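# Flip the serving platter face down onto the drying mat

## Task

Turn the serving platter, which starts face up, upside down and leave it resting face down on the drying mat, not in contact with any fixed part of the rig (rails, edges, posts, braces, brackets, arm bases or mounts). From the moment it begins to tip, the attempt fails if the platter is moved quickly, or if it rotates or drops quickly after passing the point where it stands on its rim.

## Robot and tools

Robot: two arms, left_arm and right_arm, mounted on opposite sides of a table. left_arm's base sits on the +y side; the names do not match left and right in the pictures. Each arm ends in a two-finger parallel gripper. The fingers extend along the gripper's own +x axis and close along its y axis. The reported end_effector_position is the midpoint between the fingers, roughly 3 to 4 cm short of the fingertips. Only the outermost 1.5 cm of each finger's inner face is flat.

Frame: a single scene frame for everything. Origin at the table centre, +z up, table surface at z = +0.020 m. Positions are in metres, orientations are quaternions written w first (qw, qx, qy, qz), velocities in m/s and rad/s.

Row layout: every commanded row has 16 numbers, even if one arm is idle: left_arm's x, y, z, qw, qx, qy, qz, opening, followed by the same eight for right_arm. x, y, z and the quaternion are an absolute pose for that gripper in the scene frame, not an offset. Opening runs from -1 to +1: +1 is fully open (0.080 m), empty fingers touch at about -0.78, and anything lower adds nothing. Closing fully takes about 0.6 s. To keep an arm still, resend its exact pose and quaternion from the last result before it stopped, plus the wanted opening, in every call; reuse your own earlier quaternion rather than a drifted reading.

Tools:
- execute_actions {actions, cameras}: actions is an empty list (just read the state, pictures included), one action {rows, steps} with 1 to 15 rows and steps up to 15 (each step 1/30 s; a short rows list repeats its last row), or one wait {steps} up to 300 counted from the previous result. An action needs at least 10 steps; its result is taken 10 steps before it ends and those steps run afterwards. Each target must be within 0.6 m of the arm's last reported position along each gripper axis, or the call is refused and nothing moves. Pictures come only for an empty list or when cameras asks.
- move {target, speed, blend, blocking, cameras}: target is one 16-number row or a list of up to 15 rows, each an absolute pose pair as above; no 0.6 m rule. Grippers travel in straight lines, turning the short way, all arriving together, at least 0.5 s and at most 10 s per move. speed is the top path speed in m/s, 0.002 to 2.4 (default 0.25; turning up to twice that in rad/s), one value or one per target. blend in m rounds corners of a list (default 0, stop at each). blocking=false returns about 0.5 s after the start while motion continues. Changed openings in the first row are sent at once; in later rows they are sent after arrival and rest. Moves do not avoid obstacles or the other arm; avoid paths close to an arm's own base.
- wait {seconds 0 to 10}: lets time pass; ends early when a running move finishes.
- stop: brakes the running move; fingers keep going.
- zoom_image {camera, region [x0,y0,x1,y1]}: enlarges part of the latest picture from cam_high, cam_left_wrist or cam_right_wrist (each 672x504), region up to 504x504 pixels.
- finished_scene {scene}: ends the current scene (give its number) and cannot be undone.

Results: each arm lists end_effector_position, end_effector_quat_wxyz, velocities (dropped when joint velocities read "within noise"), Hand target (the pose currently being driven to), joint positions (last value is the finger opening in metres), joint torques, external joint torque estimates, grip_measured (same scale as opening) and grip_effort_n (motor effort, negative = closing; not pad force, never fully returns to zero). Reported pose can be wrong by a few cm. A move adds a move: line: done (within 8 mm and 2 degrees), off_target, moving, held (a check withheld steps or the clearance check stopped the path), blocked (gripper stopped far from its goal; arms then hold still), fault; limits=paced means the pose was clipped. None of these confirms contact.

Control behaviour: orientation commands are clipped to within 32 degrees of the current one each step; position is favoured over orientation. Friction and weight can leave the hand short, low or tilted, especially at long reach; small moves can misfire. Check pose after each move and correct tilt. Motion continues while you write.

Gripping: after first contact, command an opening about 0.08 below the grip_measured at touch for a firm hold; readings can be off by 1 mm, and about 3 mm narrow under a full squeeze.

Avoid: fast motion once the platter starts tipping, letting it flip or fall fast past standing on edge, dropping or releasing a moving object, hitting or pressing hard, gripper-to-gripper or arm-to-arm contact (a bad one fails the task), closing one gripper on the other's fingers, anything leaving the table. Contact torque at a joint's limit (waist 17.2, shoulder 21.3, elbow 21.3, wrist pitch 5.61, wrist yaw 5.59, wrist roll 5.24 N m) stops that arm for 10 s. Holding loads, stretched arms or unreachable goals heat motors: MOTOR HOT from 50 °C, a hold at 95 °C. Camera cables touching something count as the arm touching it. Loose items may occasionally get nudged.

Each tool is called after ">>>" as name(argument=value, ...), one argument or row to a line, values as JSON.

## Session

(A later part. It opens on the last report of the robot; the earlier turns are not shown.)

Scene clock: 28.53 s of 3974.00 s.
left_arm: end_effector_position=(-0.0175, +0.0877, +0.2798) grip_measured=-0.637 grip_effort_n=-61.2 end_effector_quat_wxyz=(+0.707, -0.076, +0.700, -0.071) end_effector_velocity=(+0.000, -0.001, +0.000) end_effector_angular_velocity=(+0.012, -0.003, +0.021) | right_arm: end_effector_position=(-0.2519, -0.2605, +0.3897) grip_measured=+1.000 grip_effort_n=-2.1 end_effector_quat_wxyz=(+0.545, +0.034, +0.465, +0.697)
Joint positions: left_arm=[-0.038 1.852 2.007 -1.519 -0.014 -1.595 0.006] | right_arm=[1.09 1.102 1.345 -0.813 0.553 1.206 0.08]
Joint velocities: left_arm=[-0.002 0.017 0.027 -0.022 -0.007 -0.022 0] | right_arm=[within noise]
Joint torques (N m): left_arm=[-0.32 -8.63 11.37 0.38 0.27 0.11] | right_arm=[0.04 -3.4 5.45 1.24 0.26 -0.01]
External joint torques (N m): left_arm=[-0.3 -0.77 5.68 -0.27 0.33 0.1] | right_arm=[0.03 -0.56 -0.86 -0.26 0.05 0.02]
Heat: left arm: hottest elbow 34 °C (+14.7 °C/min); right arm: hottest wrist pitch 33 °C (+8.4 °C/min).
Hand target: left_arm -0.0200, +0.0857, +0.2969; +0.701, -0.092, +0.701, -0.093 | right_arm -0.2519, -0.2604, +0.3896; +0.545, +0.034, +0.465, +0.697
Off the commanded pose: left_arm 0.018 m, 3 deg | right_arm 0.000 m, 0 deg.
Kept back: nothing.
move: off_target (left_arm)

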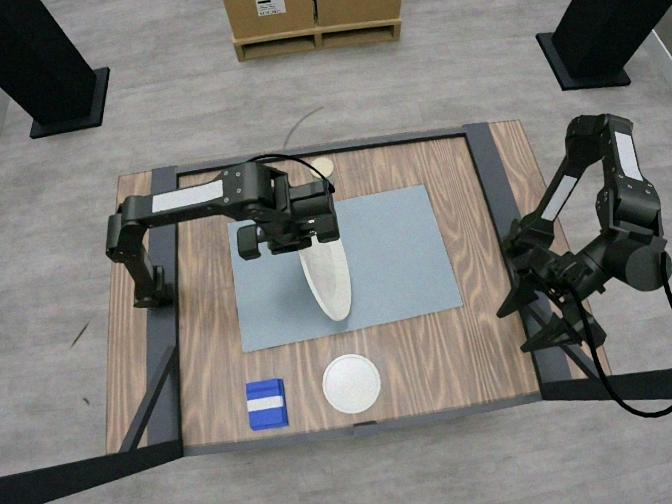

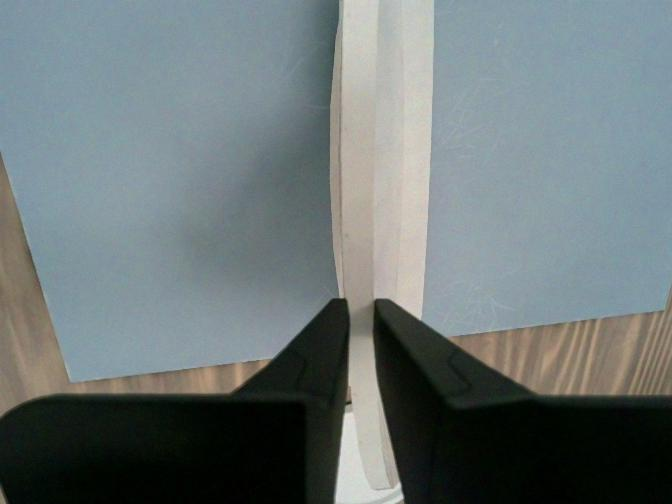

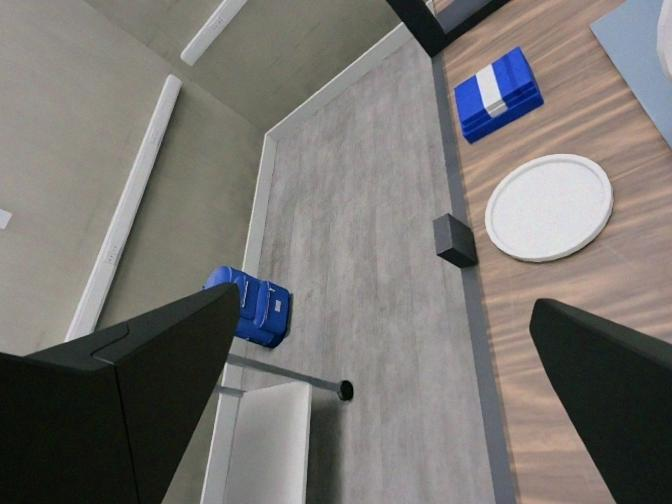

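>>> move(
  target=[
    [-0.03,0.11,0.355,0.7011,-0.0923,0.7011,-0.0923,-0.65,-0.2519,-0.2605,0.3897,0.545,0.034,0.465,0.697,1],
  ],
  speed=0.08,
)

>>> move(
  target=[
    [-0.04,0.11,0.35,0.6533,0.2706,0.561,-0.4305,-0.65,-0.2519,-0.2605,0.3897,0.545,0.034,0.465,0.697,1],
    [-0.05,0.11,0.35,0.4305,0.561,0.2706,-0.6533,-0.65,-0.2519,-0.2605,0.3897,0.545,0.034,0.465,0.697,1],
  ],
  speed=0.14,
)

Scene clock: 30.30 s of 3974.00 s.
left_arm: end_effector_position=(-0.0299, +0.1086, +0.3506) grip_measured=-0.646 grip_effort_n=-19.8 end_effector_quat_wxyz=(+0.690, -0.138, +0.697, -0.139) | right_arm: end_effector_position=(-0.2519, -0.2605, +0.3897) grip_measured=+1.000 grip_effort_n=-1.6 end_effector_quat_wxyz=(+0.545, +0.034, +0.465, +0.697)
Joint positions: left_arm=[-0.072 1.735 2.127 -1.569 -0.01 -1.62 0.006] | right_arm=[1.09 1.102 1.345 -0.813 0.553 1.206 0.08]
Joint torques (N m): left_arm=[-0.21 -6.7 7.04 0.66 -0.24 -0.08] | right_arm=[-0.07 -3.28 5.41 1.24 0.29 0.02]
External joint torques (N m): left_arm=[-0.21 -0.09 1.75 -0.25 -0.18 -0.1] | right_arm=[-0.08 -0.59 -0.86 -0.27 0.08 0.05]
Heat: left arm: hottest elbow 35 °C (+15.8 °C/min); right arm: hottest elbow 33 °C (+11.9 °C/min).
Hand target: left_arm -0.0300, +0.1101, +0.3545; +0.690, -0.142, +0.695, -0.143 | right_arm -0.2519, -0.2604, +0.3896; +0.545, +0.034, +0.465, +0.697
Off the commanded pose: left_arm 0.005 m, 8 deg | right_arm 0.000 m, 0 deg.
joint sent to its limit (left arm) — joint 4 (wrist pitch), lower limit.
Kept back: nothing.
move: off_target (left_arm)

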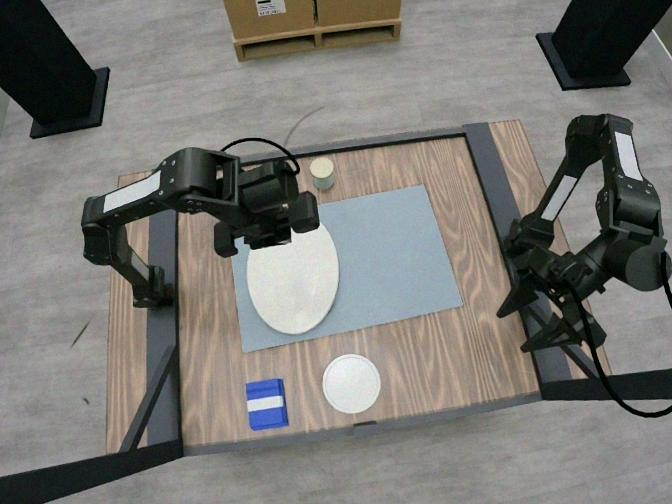

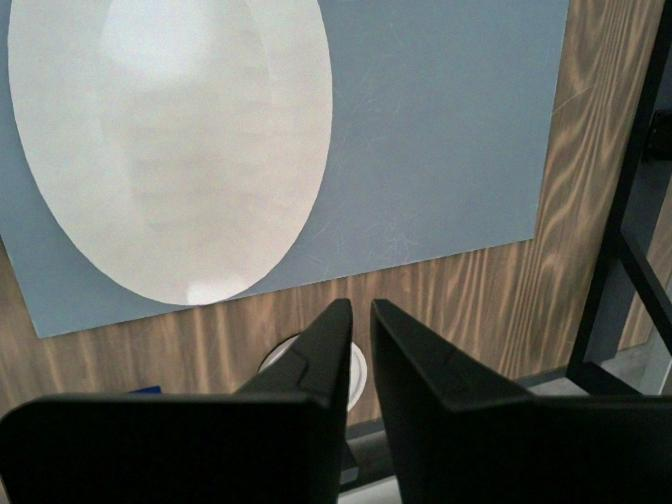

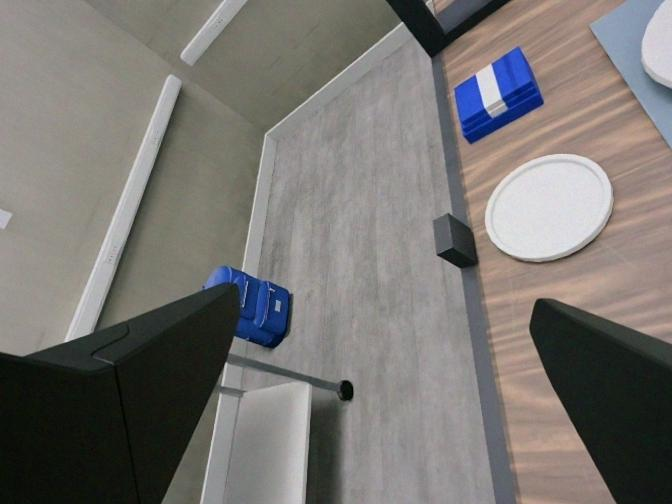

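Scene clock: 38.20 s of 3974.00 s.
left_arm: end_effector_position=(-0.0497, +0.1103, +0.3506) grip_measured=-0.646 grip_effort_n=-19.8 end_effector_quat_wxyz=(+0.464, +0.525, +0.232, -0.675) | right_arm: end_effector_position=(-0.2519, -0.2605, +0.3897) grip_measured=+1.000 grip_effort_n=-1.6 end_effector_quat_wxyz=(+0.545, +0.034, +0.465, +0.697)
Joint positions: left_arm=[-0.136 1.735 2.127 -1.569 -0.026 0.407 0.006] | right_arm=[1.09 1.102 1.345 -0.813 0.553 1.206 0.08]
Joint torques (N m): left_arm=[-0.26 -5.82 6.28 0.76 -0.19 0.08] | right_arm=[-0.1 -3.43 5.24 1.26 0.23 -0.02]
External joint torques (N m): left_arm=[-0.25 0.75 0.96 -0.23 -0.19 0.09] | right_arm=[-0.1 -0.64 -1.06 -0.25 0.02 0.01]
Heat: left arm: hottest shoulder 34 °C (+6.3 °C/min); right arm: hottest elbow 33 °C (+9.4 °C/min).
Hand target: left_arm -0.0499, +0.1101, +0.3495; -0.463, -0.528, -0.230, +0.674 | right_arm -0.2519, -0.2604, +0.3896; +0.545, +0.034, +0.465, +0.697
Off the commanded pose: left_arm 0.001 m, 8 deg | right_arm 0.000 m, 0 deg.
joint sent to its limit (left arm) — joint 4 (wrist pitch), lower limit.
Kept back: nothing.
move: off_target (left_arm)

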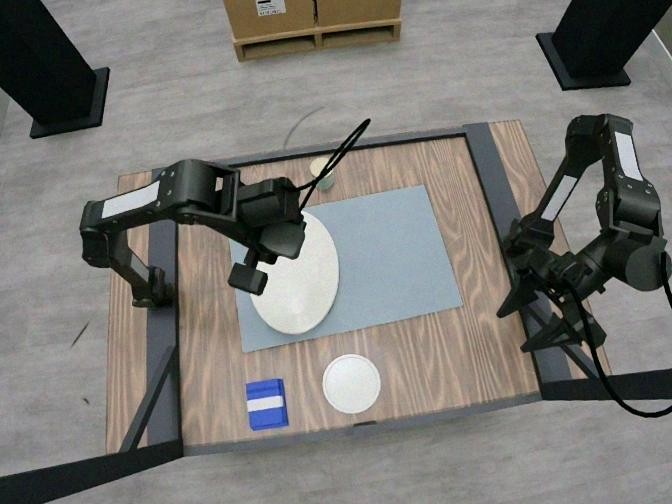

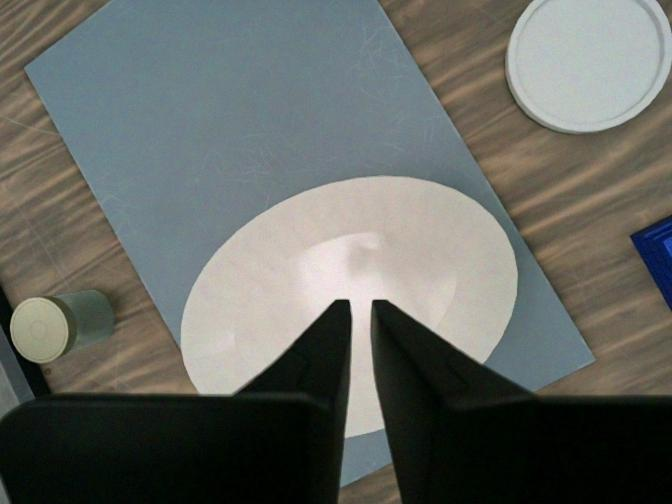

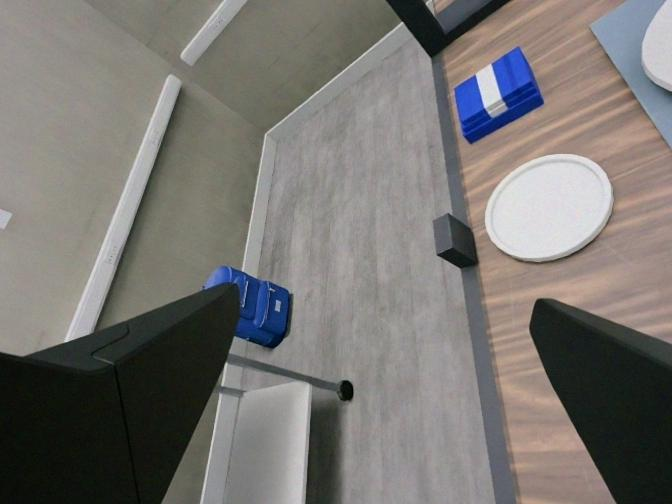

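>>> move(
  target=[
    [-0.03,0.2,0.3,0.6876,-0.2243,0.6706,-0.1651,0.33,-0.2519,-0.2605,0.3897,0.545,0.034,0.465,0.697,1],
    [-0.03,0.272,0.13,0.6876,-0.2243,0.6706,-0.1651,0.33,-0.2519,-0.2605,0.3897,0.545,0.034,0.465,0.697,1],
  ],
  speed=0.4,
)

>>> zoom_image(
  camera="cam_high",
  region=[170, 190, 370, 360],
)

Scene clock: 43.03 s of 3974.00 s.
left_arm: end_effector_position=(-0.0306, +0.2707, +0.1324) grip_measured=+0.326 grip_effort_n=18.8 end_effector_quat_wxyz=(+0.686, -0.224, +0.672, -0.166) | right_arm: end_effector_position=(-0.2519, -0.2605, +0.3897) grip_measured=+1.000 grip_effort_n=-1.6 end_effector_quat_wxyz=(+0.545, +0.034, +0.465, +0.697)
Joint positions: left_arm=[-0.239 0.735 0.489 -0.787 -0.157 -1.833 0.05] | right_arm=[1.09 1.102 1.345 -0.813 0.553 1.206 0.08]
Joint torques (N m): left_arm=[-0.28 -1.64 6.6 1.15 -0.35 -0.07] | right_arm=[-0.07 -3.47 5.39 1.27 0.22 -0.03]
External joint torques (N m): left_arm=[-0.29 -0.83 0.05 0.04 -0.21 -0.09] | right_arm=[-0.07 -0.61 -0.99 -0.25 0.01 0.01]
Heat: left arm: hottest shoulder 34 °C (+5.6 °C/min); right arm: hottest elbow 34 °C (+9.8 °C/min).
Hand target: left_arm -0.0300, +0.2720, +0.1300; +0.688, -0.224, +0.671, -0.165 | right_arm -0.2519, -0.2604, +0.3896; +0.545, +0.034, +0.465, +0.697
Off the commanded pose: left_arm 0.003 m, 0 deg | right_arm 0.000 m, 0 deg.
Kept back: nothing.
move: done

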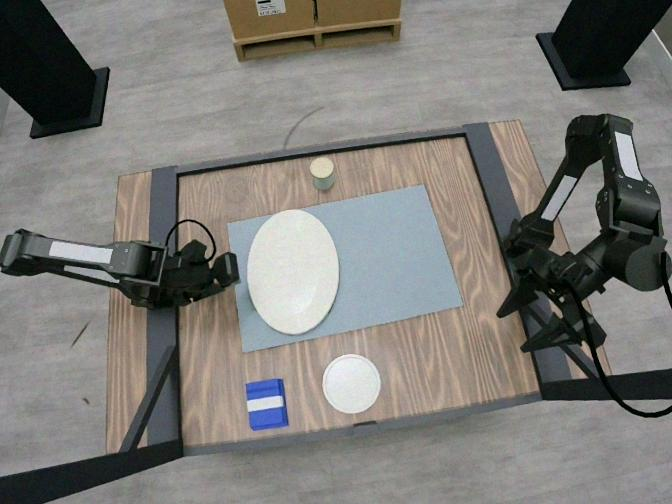

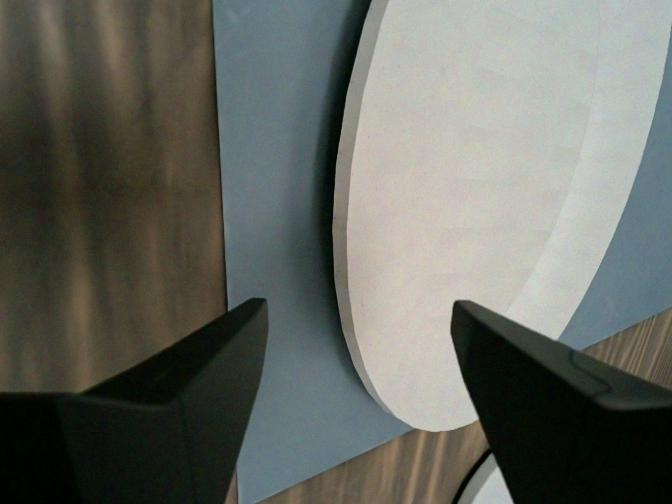

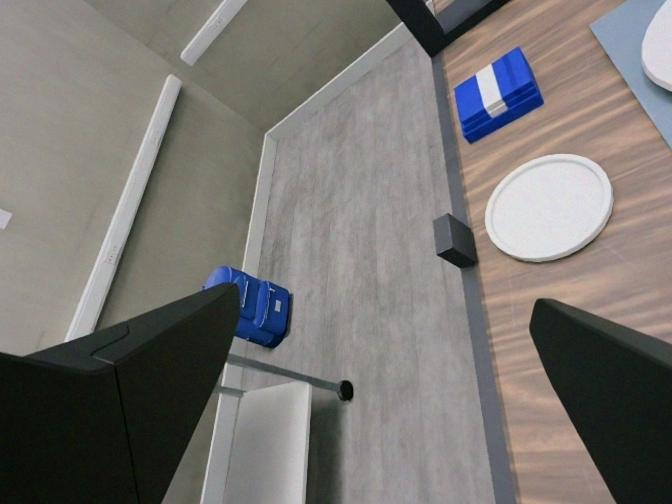

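Scaled by 2.520 from the camera's 672x504 image, which has a finer 960x720 frame.

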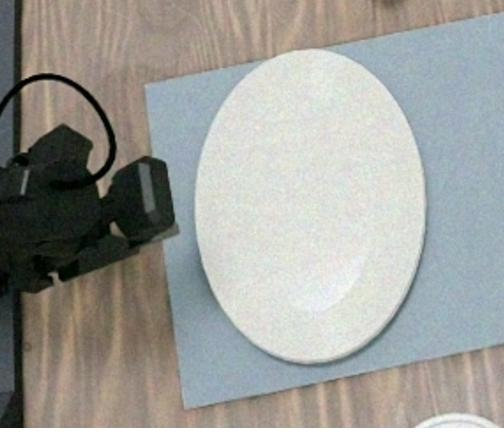

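>>> move(
  target=[
    [-0.014,0.268,0.115,0.6876,-0.2243,0.6706,-0.1651,0.33,-0.2519,-0.2605,0.3897,0.545,0.034,0.465,0.697,1],
    [-0.014,0.266,0.082,0.6876,-0.2243,0.6706,-0.1651,0.33,-0.2519,-0.2605,0.3897,0.545,0.034,0.465,0.697,1],
    [-0.012,0.234,0.070,0.658,-0.316,0.633,-0.260,0.33,-0.2519,-0.2605,0.3897,0.545,0.034,0.465,0.697,1],
  ],
  speed=0.1,
)

>>> move(
  target=[-0.009,0.196,0.066,0.658,-0.316,0.633,-0.260,0.33,-0.2519,-0.2605,0.3897,0.545,0.034,0.465,0.697,1],
  speed=0.05,
)

Scene clock: 45.87 s of 3974.00 s.
left_arm: end_effector_position=(-0.0124, +0.2320, +0.0739) grip_measured=+0.326 grip_effort_n=18.8 end_effector_quat_wxyz=(+0.654, -0.320, +0.633, -0.262) end_effector_velocity=(-0.001, -0.005, +0.003) end_effector_angular_velocity=(-0.028, +0.003, +0.003) | right_arm: end_effector_position=(-0.2519, -0.2605, +0.3897) grip_measured=+1.000 grip_effort_n=-1.6 end_effector_quat_wxyz=(+0.545, +0.034, +0.465, +0.697)
Joint positions: left_arm=[-0.096 0.826 0.098 -0.001 -0.119 -1.685 0.05] | right_arm=[1.09 1.102 1.345 -0.813 0.553 1.206 0.08]
Joint velocities: left_arm=[-0.007 0.022 -0.002 0.051 -0.007 -0.007 0] | right_arm=[within noise]
Joint torques (N m): left_arm=[-0.24 -0.79 6.25 1.54 -0.3 0.1] | right_arm=[-0.11 -3.52 5.37 1.24 0.27 -0.04]
External joint torques (N m): left_arm=[-0.23 0.26 -0.02 0.08 -0.21 0.06] | right_arm=[-0.11 -0.69 -0.99 -0.28 0.06 -0.01]
Heat: left arm: hottest elbow 34 °C (+9.2 °C/min); right arm: hottest elbow 34 °C (+9.2 °C/min).
Hand target: left_arm -0.0120, +0.2341, +0.0700; +0.658, -0.316, +0.633, -0.260 | right_arm -0.2519, -0.2604, +0.3896; +0.545, +0.034, +0.465, +0.697
Off the commanded pose: left_arm 0.004 m, 1 deg | right_arm 0.000 m, 0 deg.
Kept back: nothing.
move: done

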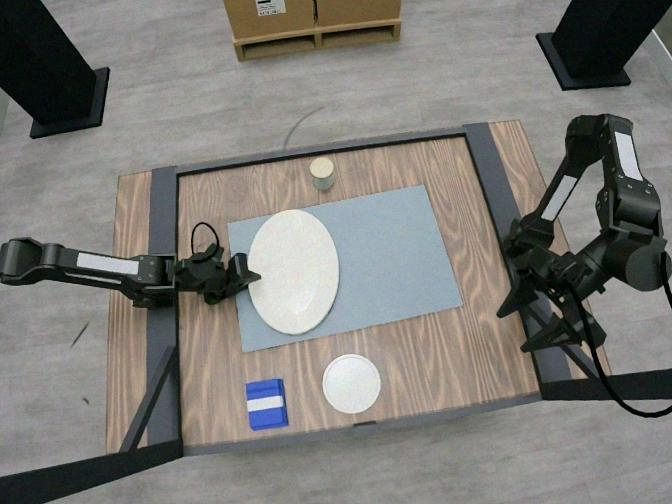

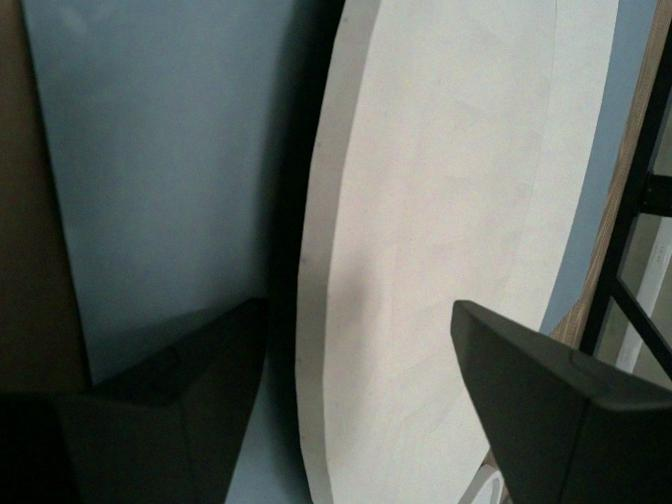

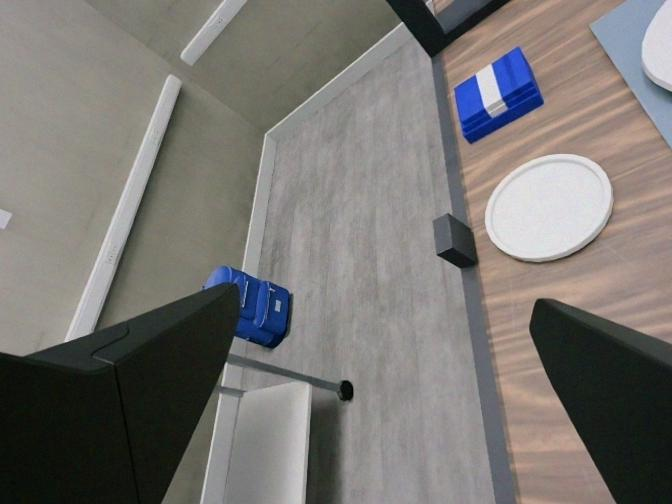

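Scene clock: 47.03 s of 3974.00 s.
left_arm: end_effector_position=(-0.0108, +0.2057, +0.0675) grip_measured=+0.326 grip_effort_n=17.0 end_effector_quat_wxyz=(+0.657, -0.314, +0.632, -0.264) end_effector_velocity=(+0.003, -0.002, +0.000) end_effector_angular_velocity=(-0.004, -0.009, +0.019) | right_arm: end_effector_position=(-0.2519, -0.2605, +0.3897) grip_measured=+1.000 grip_effort_n=-1.6 end_effector_quat_wxyz=(+0.545, +0.034, +0.465, +0.697)
Joint positions: left_arm=[-0.071 1.098 0.146 0.22 -0.101 -1.655 0.05] | right_arm=[1.09 1.102 1.345 -0.813 0.553 1.206 0.08]
Joint velocities: left_arm=[-0.002 0.022 0.002 0.022 -0.022 -0.007 0] | right_arm=[within noise]
Joint torques (N m): left_arm=[0.93 4.5 9.52 3.82 0.14 0] | right_arm=[0.06 -3.32 5.21 1.24 0.21 -0.06]
External joint torques (N m): left_arm=[0.93 6.6 3.96 2.37 0.22 -0.03] | right_arm=[0.06 -0.52 -1.09 -0.27 0 -0.03]
Heat: left arm: hottest elbow 34 °C (+8.9 °C/min); right arm: hottest elbow 34 °C (+8.9 °C/min).
Hand target: left_arm -0.0090, +0.1973, +0.0667; +0.658, -0.316, +0.633, -0.260 | right_arm -0.2519, -0.2604, +0.3896; +0.545, +0.034, +0.465, +0.697
Off the commanded pose: left_arm 0.010 m, 1 deg | right_arm 0.000 m, 0 deg.
Kept back: nothing.
move: off_target (left_arm)

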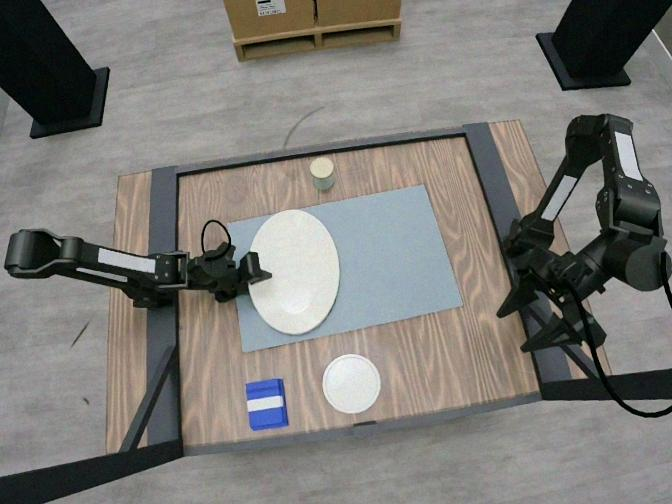

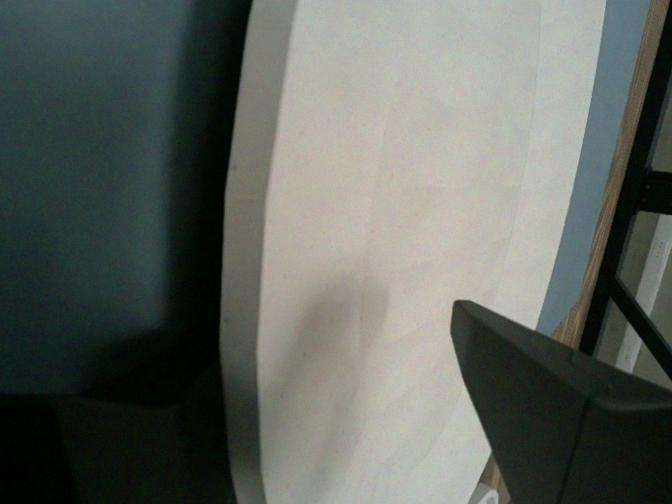

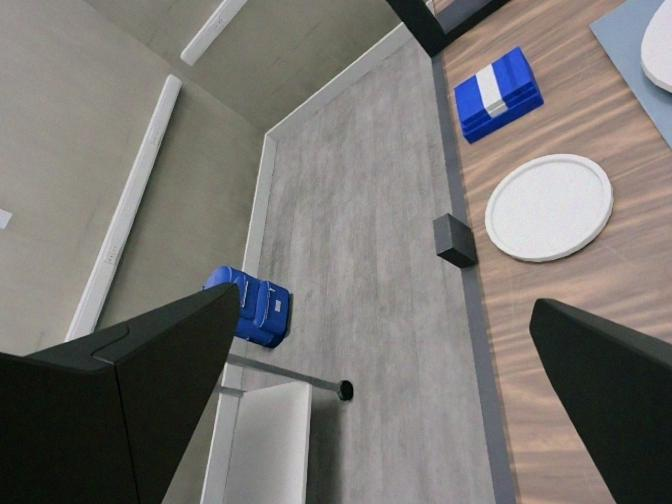

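>>> move(
  target=[
    [-0.010,0.192,0.12,0.658,-0.316,0.633,-0.260,0.33,-0.2519,-0.2605,0.3897,0.545,0.034,0.465,0.697,1],
    [-0.010,0.178,0.165,0.658,-0.316,0.633,-0.260,0.33,-0.2519,-0.2605,0.3897,0.545,0.034,0.465,0.697,1],
    [-0.010,0.174,0.17,0.658,-0.316,0.633,-0.260,-0.1,-0.2519,-0.2605,0.3897,0.545,0.034,0.465,0.697,1],
  ],
  speed=0.06,
)

Scene clock: 50.07 s of 3974.00 s.
left_arm: end_effector_position=(-0.0110, +0.1886, +0.1466) grip_measured=-0.093 grip_effort_n=-29.5 end_effector_quat_wxyz=(+0.669, -0.287, +0.643, -0.237) | right_arm: end_effector_position=(-0.2519, -0.2605, +0.3897) grip_measured=+1.000 grip_effort_n=-1.6 end_effector_quat_wxyz=(+0.545, +0.034, +0.465, +0.697)
Joint positions: left_arm=[-0.063 0.989 0.515 -0.341 -0.091 -1.656 0.031] | right_arm=[1.09 1.102 1.345 -0.813 0.553 1.206 0.08]
Joint torques (N m): left_arm=[0.22 -3.15 12.74 3.27 -0.28 0.01] | right_arm=[0.04 -3.33 5.31 1.27 0.3 -0.01]
External joint torques (N m): left_arm=[0.23 -0.7 6.05 1.88 -0.21 -0.03] | right_arm=[0.04 -0.54 -0.99 -0.24 0.09 0.03]
Heat: left arm: hottest elbow 34 °C (+8.4 °C/min); right arm: hottest elbow 34 °C (+8.4 °C/min).
Hand target: left_arm -0.0100, +0.1755, +0.1705; +0.658, -0.316, +0.633, -0.260 | right_arm -0.2519, -0.2604, +0.3896; +0.545, +0.034, +0.465, +0.697
Off the commanded pose: left_arm 0.028 m, 5 deg | right_arm 0.000 m, 0 deg.
Kept back: nothing.
move: off_target (left_arm); target 3's new opening was sent with left_arm's hand 0.025 m and 4 deg from that target

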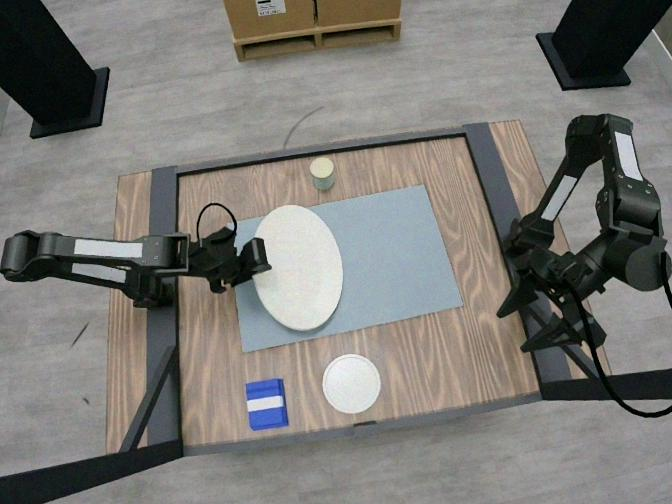

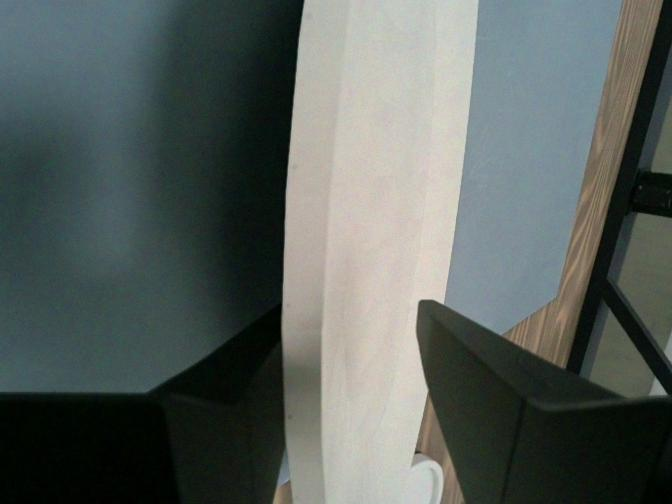

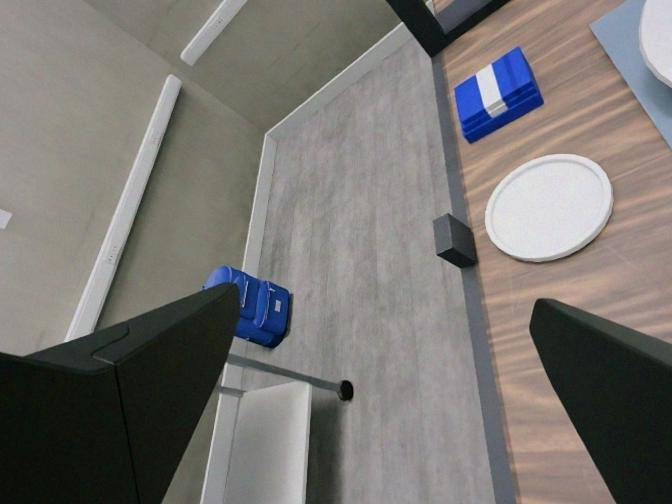

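>>> move(
  target=[
    [-0.010,0.162,0.175,0.658,-0.316,0.633,-0.260,-0.1,-0.2519,-0.2605,0.3897,0.545,0.034,0.465,0.697,1],
    [-0.010,0.162,0.175,0.658,-0.316,0.633,-0.260,-0.4,-0.2519,-0.2605,0.3897,0.545,0.034,0.465,0.697,1],
    [-0.010,0.162,0.175,0.658,-0.316,0.633,-0.260,-0.8,-0.2519,-0.2605,0.3897,0.545,0.034,0.465,0.697,1],
  ],
  speed=0.05,
)

Scene clock: 52.97 s of 3974.00 s.
left_arm: end_effector_position=(-0.0118, +0.1750, +0.1556) grip_measured=-0.631 grip_effort_n=-83.5 end_effector_quat_wxyz=(+0.666, -0.292, +0.643, -0.241) | right_arm: end_effector_position=(-0.2519, -0.2605, +0.3897) grip_measured=+1.000 grip_effort_n=-1.6 end_effector_quat_wxyz=(+0.545, +0.034, +0.465, +0.697)
Joint positions: left_arm=[-0.062 1.04 0.566 -0.327 -0.088 -1.656 0.007] | right_arm=[1.09 1.102 1.345 -0.813 0.553 1.206 0.08]
Joint torques (N m): left_arm=[0.31 -2.73 12.09 3.2 -0.32 0.07] | right_arm=[0.04 -3.28 5.37 1.23 0.25 0]
External joint torques (N m): left_arm=[0.35 0.04 5.43 1.81 -0.25 0.03] | right_arm=[0.04 -0.49 -0.91 -0.27 0.04 0.03]
Motor temperatures (°C): left_arm=[29 33 36 34 25 30] | right_arm=[27 31 34 34 30 26]
Heat: left arm: hottest elbow 36 °C (+10.2 °C/min); right arm: hottest elbow 34 °C (+7.9 °C/min).
Hand target: left_arm -0.0101, +0.1632, +0.1753; +0.658, -0.316, +0.633, -0.260 | right_arm -0.2519, -0.2604, +0.3896; +0.545, +0.034, +0.465, +0.697
Off the commanded pose: left_arm 0.023 m, 4 deg | right_arm 0.000 m, 0 deg.
Kept back: nothing.
move: off_target (left_arm); target 2's new opening was sent with left_arm's hand 0.029 m and 5 deg from that target; target 3's new opening was sent with left_arm's hand 0.028 m and 4 deg from that target

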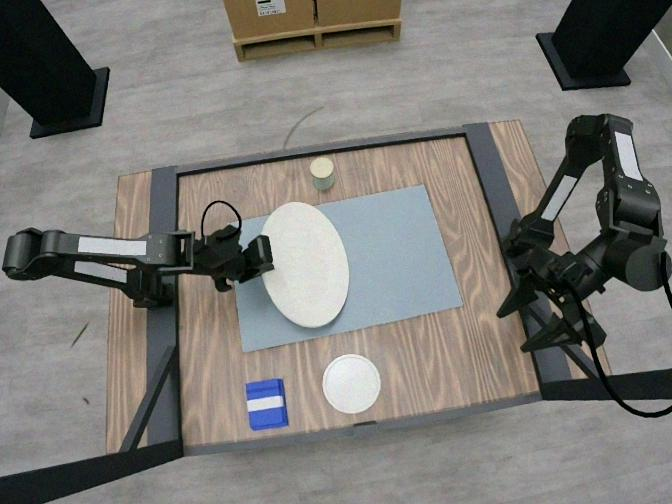

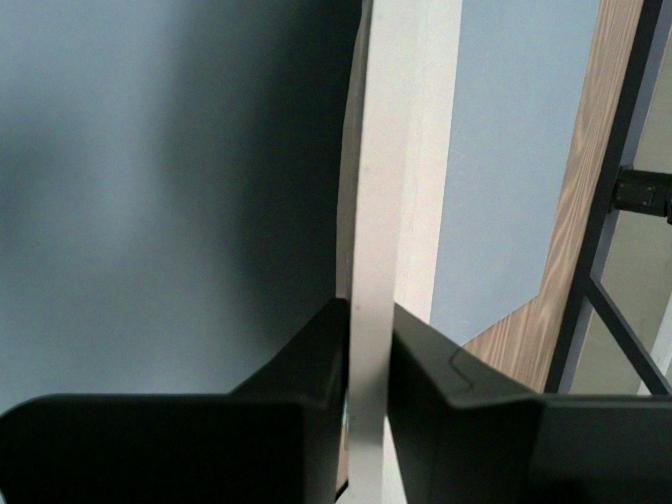

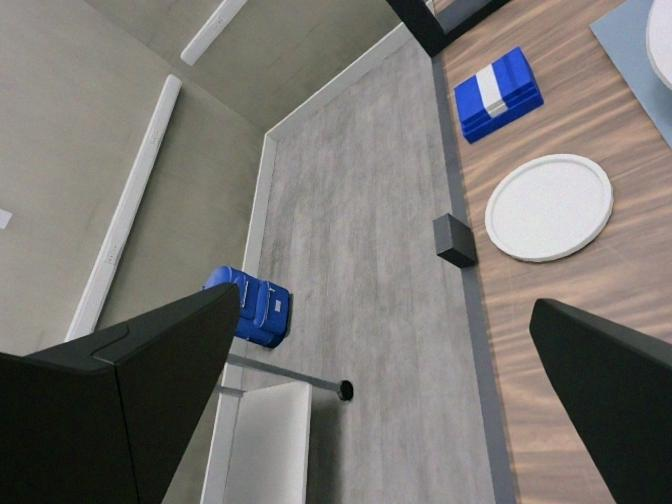

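>>> move(
  target=[
    [-0.01,0.124,0.237,0.6744,-0.2127,0.6744,-0.2127,-0.8,-0.2519,-0.2605,0.3897,0.545,0.034,0.465,0.697,1],
    [-0.015,0.065,0.287,0.7011,-0.0923,0.7011,-0.0923,-0.8,-0.2519,-0.2605,0.3897,0.545,0.034,0.465,0.697,1],
  ],
  speed=0.09,
)

>>> move(
  target=[-0.03,0.105,0.33,0.7011,-0.0923,0.7011,-0.0923,-0.8,-0.2519,-0.2605,0.3897,0.545,0.034,0.465,0.697,1],
  speed=0.05,
)

Scene clock: 57.07 s of 3974.00 s.
left_arm: end_effector_position=(-0.0150, +0.0718, +0.2619) grip_measured=-0.631 grip_effort_n=-83.5 end_effector_quat_wxyz=(+0.703, -0.061, +0.705, -0.062) end_effector_velocity=(-0.002, +0.004, +0.003) end_effector_angular_velocity=(+0.017, +0.008, +0.004) | right_arm: end_effector_position=(-0.2519, -0.2605, +0.3897) grip_measured=+1.000 grip_effort_n=-1.6 end_effector_quat_wxyz=(+0.545, +0.034, +0.465, +0.697)
Joint positions: left_arm=[-0.024 1.928 2.039 -1.509 0.002 -1.575 0.007] | right_arm=[1.09 1.102 1.345 -0.813 0.553 1.206 0.08]
Joint velocities: left_arm=[-0.002 0.007 0.027 -0.037 0.007 -0.007 0] | right_arm=[within noise]
Joint torques (N m): left_arm=[-0.18 -10.11 12.92 1.14 -0.2 -0.07] | right_arm=[-0.02 -3.41 5.48 1.25 0.26 -0.01]
External joint torques (N m): left_arm=[-0.12 -1.69 7.22 0.54 -0.15 -0.08] | right_arm=[-0.05 -0.61 -0.85 -0.27 0.06 0.03]
Heat: left arm: hottest elbow 37 °C (+10.5 °C/min); right arm: hottest elbow 34 °C (+7.4 °C/min).
Hand target: left_arm -0.0150, +0.0664, +0.2868; +0.701, -0.092, +0.701, -0.092 | right_arm -0.2519, -0.2604, +0.3896; +0.545, +0.034, +0.465, +0.697
Off the commanded pose: left_arm 0.026 m, 5 deg | right_arm 0.000 m, 0 deg.
Kept back: nothing.
move: off_target (left_arm)

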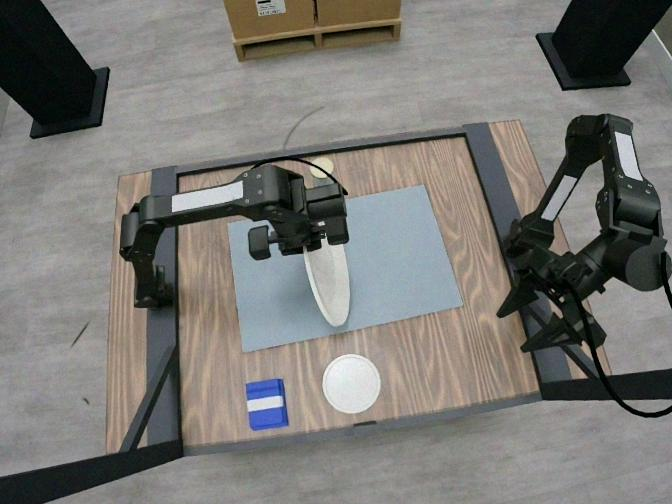

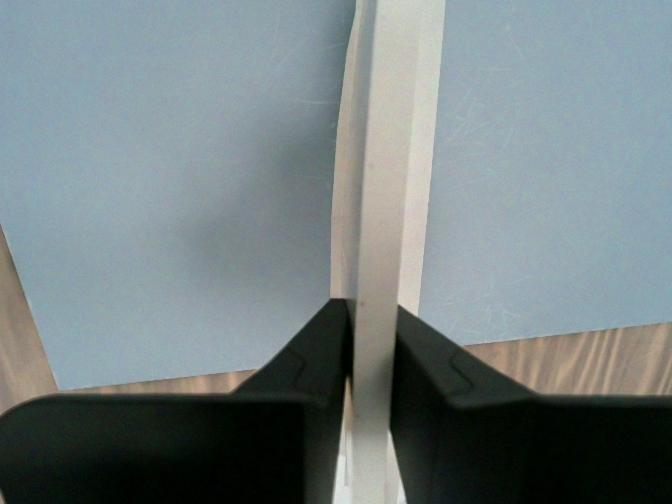

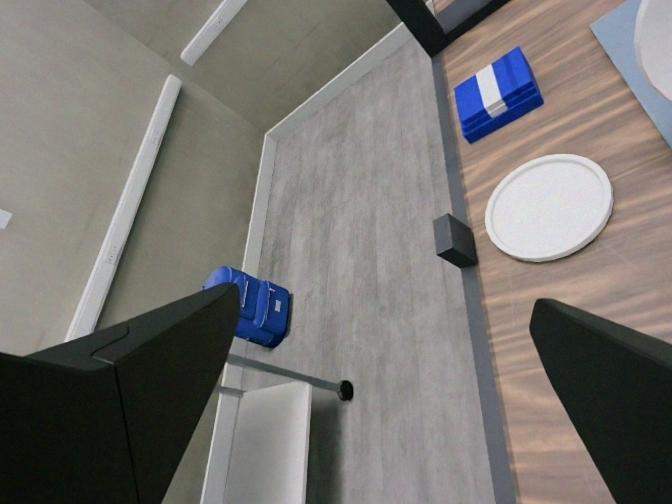

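Scene clock: 58.63 s of 3974.00 s.
left_arm: end_effector_position=(-0.0313, +0.0981, +0.2999) grip_measured=-0.631 grip_effort_n=-83.5 end_effector_quat_wxyz=(+0.699, -0.081, +0.705, -0.082) | right_arm: end_effector_position=(-0.2519, -0.2605, +0.3897) grip_measured=+1.000 grip_effort_n=-1.6 end_effector_quat_wxyz=(+0.545, +0.034, +0.465, +0.697)
Joint positions: left_arm=[-0.072 1.824 2.053 -1.569 -0.004 -1.622 0.007] | right_arm=[1.09 1.102 1.345 -0.813 0.553 1.206 0.08]
Joint torques (N m): left_arm=[-0.16 -12.99 10.03 0.42 -0.45 -0.05] | right_arm=[-0.11 -3.32 5.38 1.3 0.25 -0.03]
External joint torques (N m): left_arm=[-0.15 -5.48 4.48 -0.27 -0.41 -0.07] | right_arm=[-0.1 -0.51 -0.97 -0.22 0.04 0]
Heat: left arm: hottest elbow 38 °C (+11.3 °C/min); right arm: hottest elbow 34 °C (+7.2 °C/min).
Hand target: left_arm -0.0300, +0.1059, +0.3286; +0.697, -0.113, +0.699, -0.113 | right_arm -0.2519, -0.2604, +0.3896; +0.545, +0.034, +0.465, +0.697
Off the commanded pose: left_arm 0.031 m, 2 deg | right_arm 0.000 m, 0 deg.
joint sent to its limit (left arm) — joint 4 (wrist pitch), lower limit.
Kept back: nothing.
move: off_target (left_arm)

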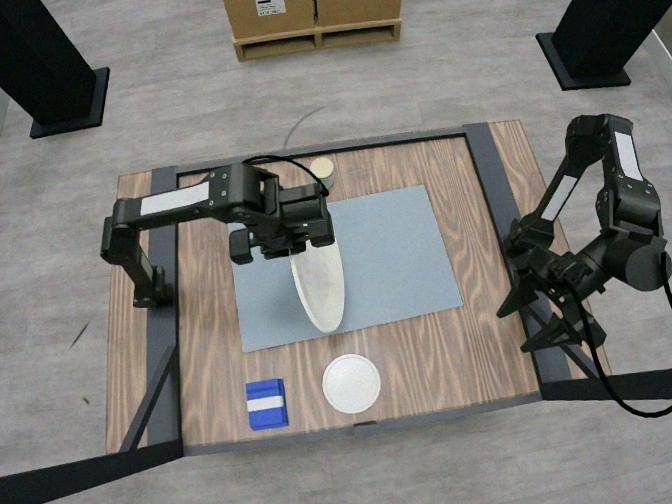

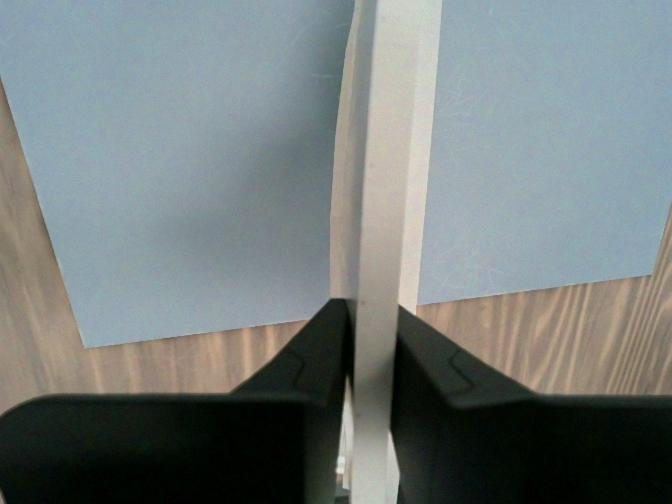

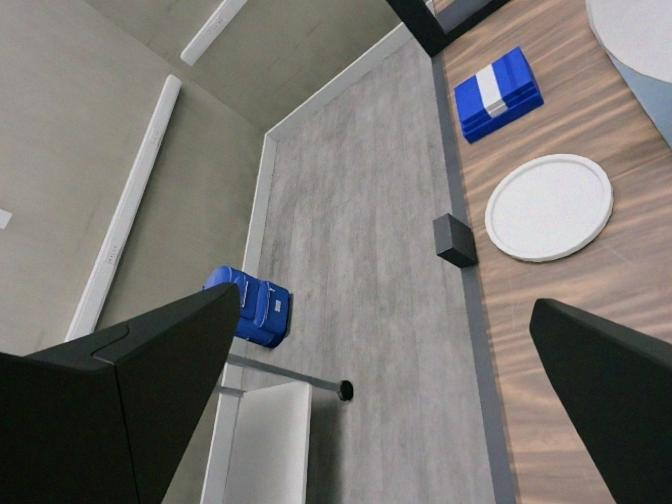

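>>> move(
  target=[
    [-0.035,0.10,0.352,0.699,-0.110,0.699,-0.110,-0.8,-0.2519,-0.2605,0.3897,0.545,0.034,0.465,0.697,1],
    [-0.04,0.10,0.352,0.660,0.2534,0.5494,-0.4449,-0.8,-0.2519,-0.2605,0.3897,0.545,0.034,0.465,0.697,1],
  ],
  speed=0.12,
)

>>> move(
  target=[
    [-0.04,0.10,0.352,0.4449,0.5494,0.2534,-0.660,-0.8,-0.2519,-0.2605,0.3897,0.545,0.034,0.465,0.697,1],
    [-0.04,0.10,0.352,0.110,0.699,-0.110,-0.699,-0.8,-0.2519,-0.2605,0.3897,0.545,0.034,0.465,0.697,1],
  ],
  speed=0.12,
)

Scene clock: 64.23 s of 3974.00 s.
left_arm: end_effector_position=(-0.0398, +0.0947, +0.3155) grip_measured=-0.631 grip_effort_n=-83.5 end_effector_quat_wxyz=(+0.657, +0.262, +0.555, -0.437) | right_arm: end_effector_position=(-0.2519, -0.2605, +0.3897) grip_measured=+1.000 grip_effort_n=-1.6 end_effector_quat_wxyz=(+0.545, +0.034, +0.465, +0.697)
Joint positions: left_arm=[-0.104 1.82 2.104 -1.569 -0.025 -0.607 0.007] | right_arm=[1.09 1.102 1.345 -0.813 0.553 1.206 0.08]
Joint torques (N m): left_arm=[-0.23 -12.58 12.91 0.57 -0.13 0.04] | right_arm=[-0.05 -3.42 5.43 1.21 0.31 0.01]
External joint torques (N m): left_arm=[-0.17 -5.16 7.44 -0.22 -0.09 0.04] | right_arm=[-0.05 -0.63 -0.88 -0.3 0.1 0.04]
Motor temperatures (°C): left_arm=[29 39 40 32 25 30] | right_arm=[27 31 34 34 30 26]
Heat: left arm: hottest elbow 40 °C (+12.2 °C/min), its shoulder heating fast: 39 °C (+32.0 °C/min); right arm: hottest elbow 34 °C (+5.1 °C/min). Heating fast: the left arm's shoulder motor: a push or a pull is the cause, and it goes on while you think. Ease it with your next call, before anything else.
Hand target: left_arm -0.0397, +0.1018, +0.3503; +0.668, +0.225, +0.532, -0.469 | right_arm -0.2519, -0.2604, +0.3896; +0.545, +0.034, +0.465, +0.697
Off the commanded pose: left_arm 0.037 m, 2 deg | right_arm 0.000 m, 0 deg.
joint sent to its limit (left arm) — joint 4 (wrist pitch), lower limit.
Kept back: nothing.
move: off_target (left_arm)

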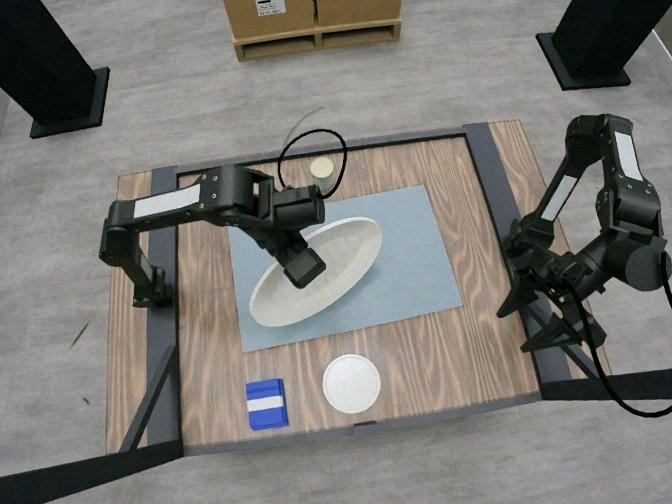

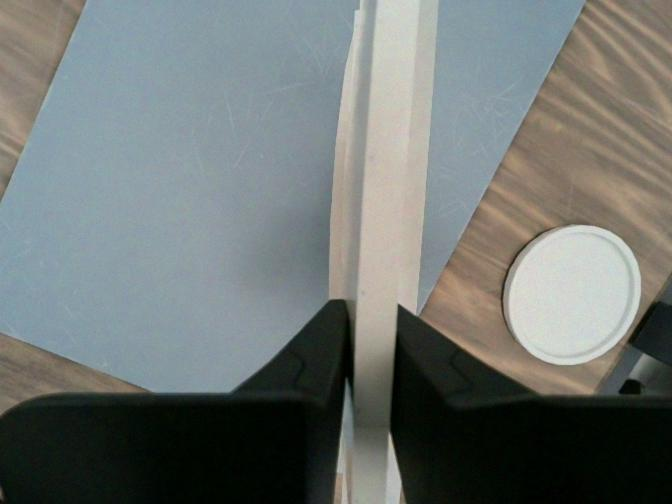

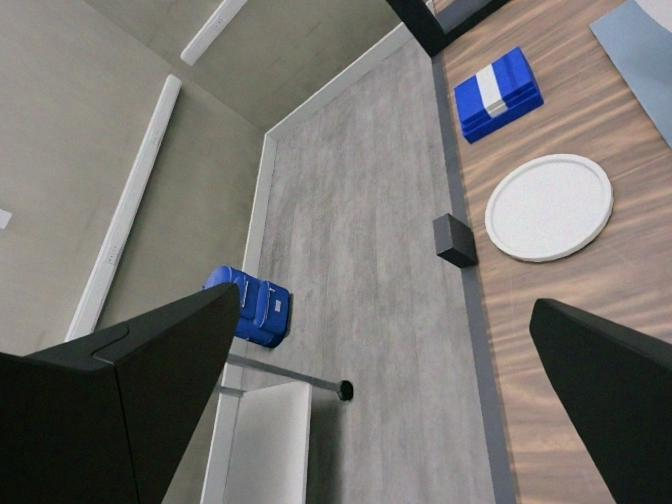

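Scene clock: 73.33 s of 3974.00 s.
left_arm: end_effector_position=(-0.0395, +0.0944, +0.3164) grip_measured=-0.631 grip_effort_n=-83.5 end_effector_quat_wxyz=(+0.103, +0.701, -0.101, -0.699) | right_arm: end_effector_position=(-0.2519, -0.2605, +0.3897) grip_measured=+1.000 grip_effort_n=-1.6 end_effector_quat_wxyz=(+0.545, +0.034, +0.465, +0.697)
Joint positions: left_arm=[-0.104 1.82 2.108 -1.569 -0.027 1.487 0.007] | right_arm=[1.09 1.102 1.345 -0.813 0.553 1.206 0.08]
Joint torques (N m): left_arm=[-0.2 -12.49 12.5 0.54 0.05 0.02] | right_arm=[-0.06 -3.44 5.35 1.26 0.3 0.02]
External joint torques (N m): left_arm=[-0.21 -5.11 7.07 -0.23 0.02 0.04] | right_arm=[-0.07 -0.72 -0.93 -0.25 0.1 0.06]
Motor temperatures (°C): left_arm=[28 45 42 31 25 30] | right_arm=[27 31 35 34 30 26]
Heat: left arm: hottest shoulder 45 °C (+13.1 °C/min); right arm: hottest elbow 35 °C (+4.0 °C/min). Heating fast: the left arm's shoulder motor: a push or a pull is the cause, and it goes on while you think. Ease it with your next call, before anything else.
Hand target: left_arm -0.0398, +0.1017, +0.3503; +0.139, +0.691, -0.140, -0.696 | right_arm -0.2519, -0.2604, +0.3896; +0.545, +0.034, +0.465, +0.697
Off the commanded pose: left_arm 0.036 m, 1 deg | right_arm 0.000 m, 0 deg.
joint sent to its limit (left arm) — joint 4 (wrist pitch), lower limit.
Kept back: nothing.
move: off_target (left_arm)

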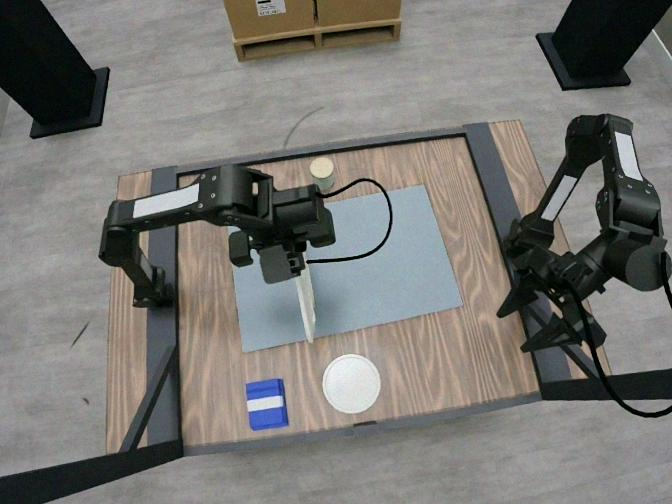

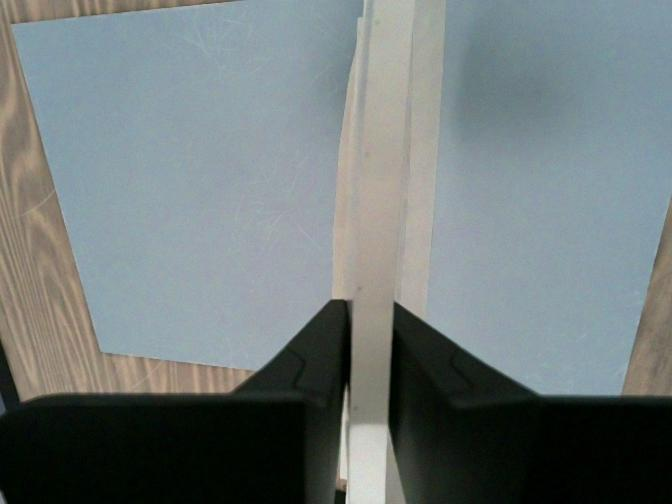

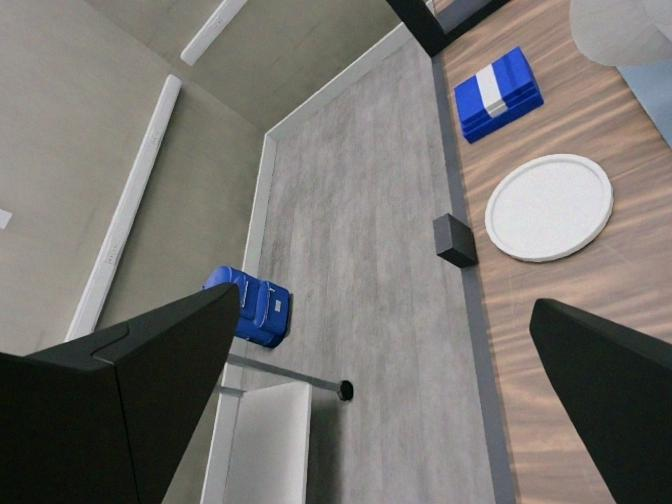

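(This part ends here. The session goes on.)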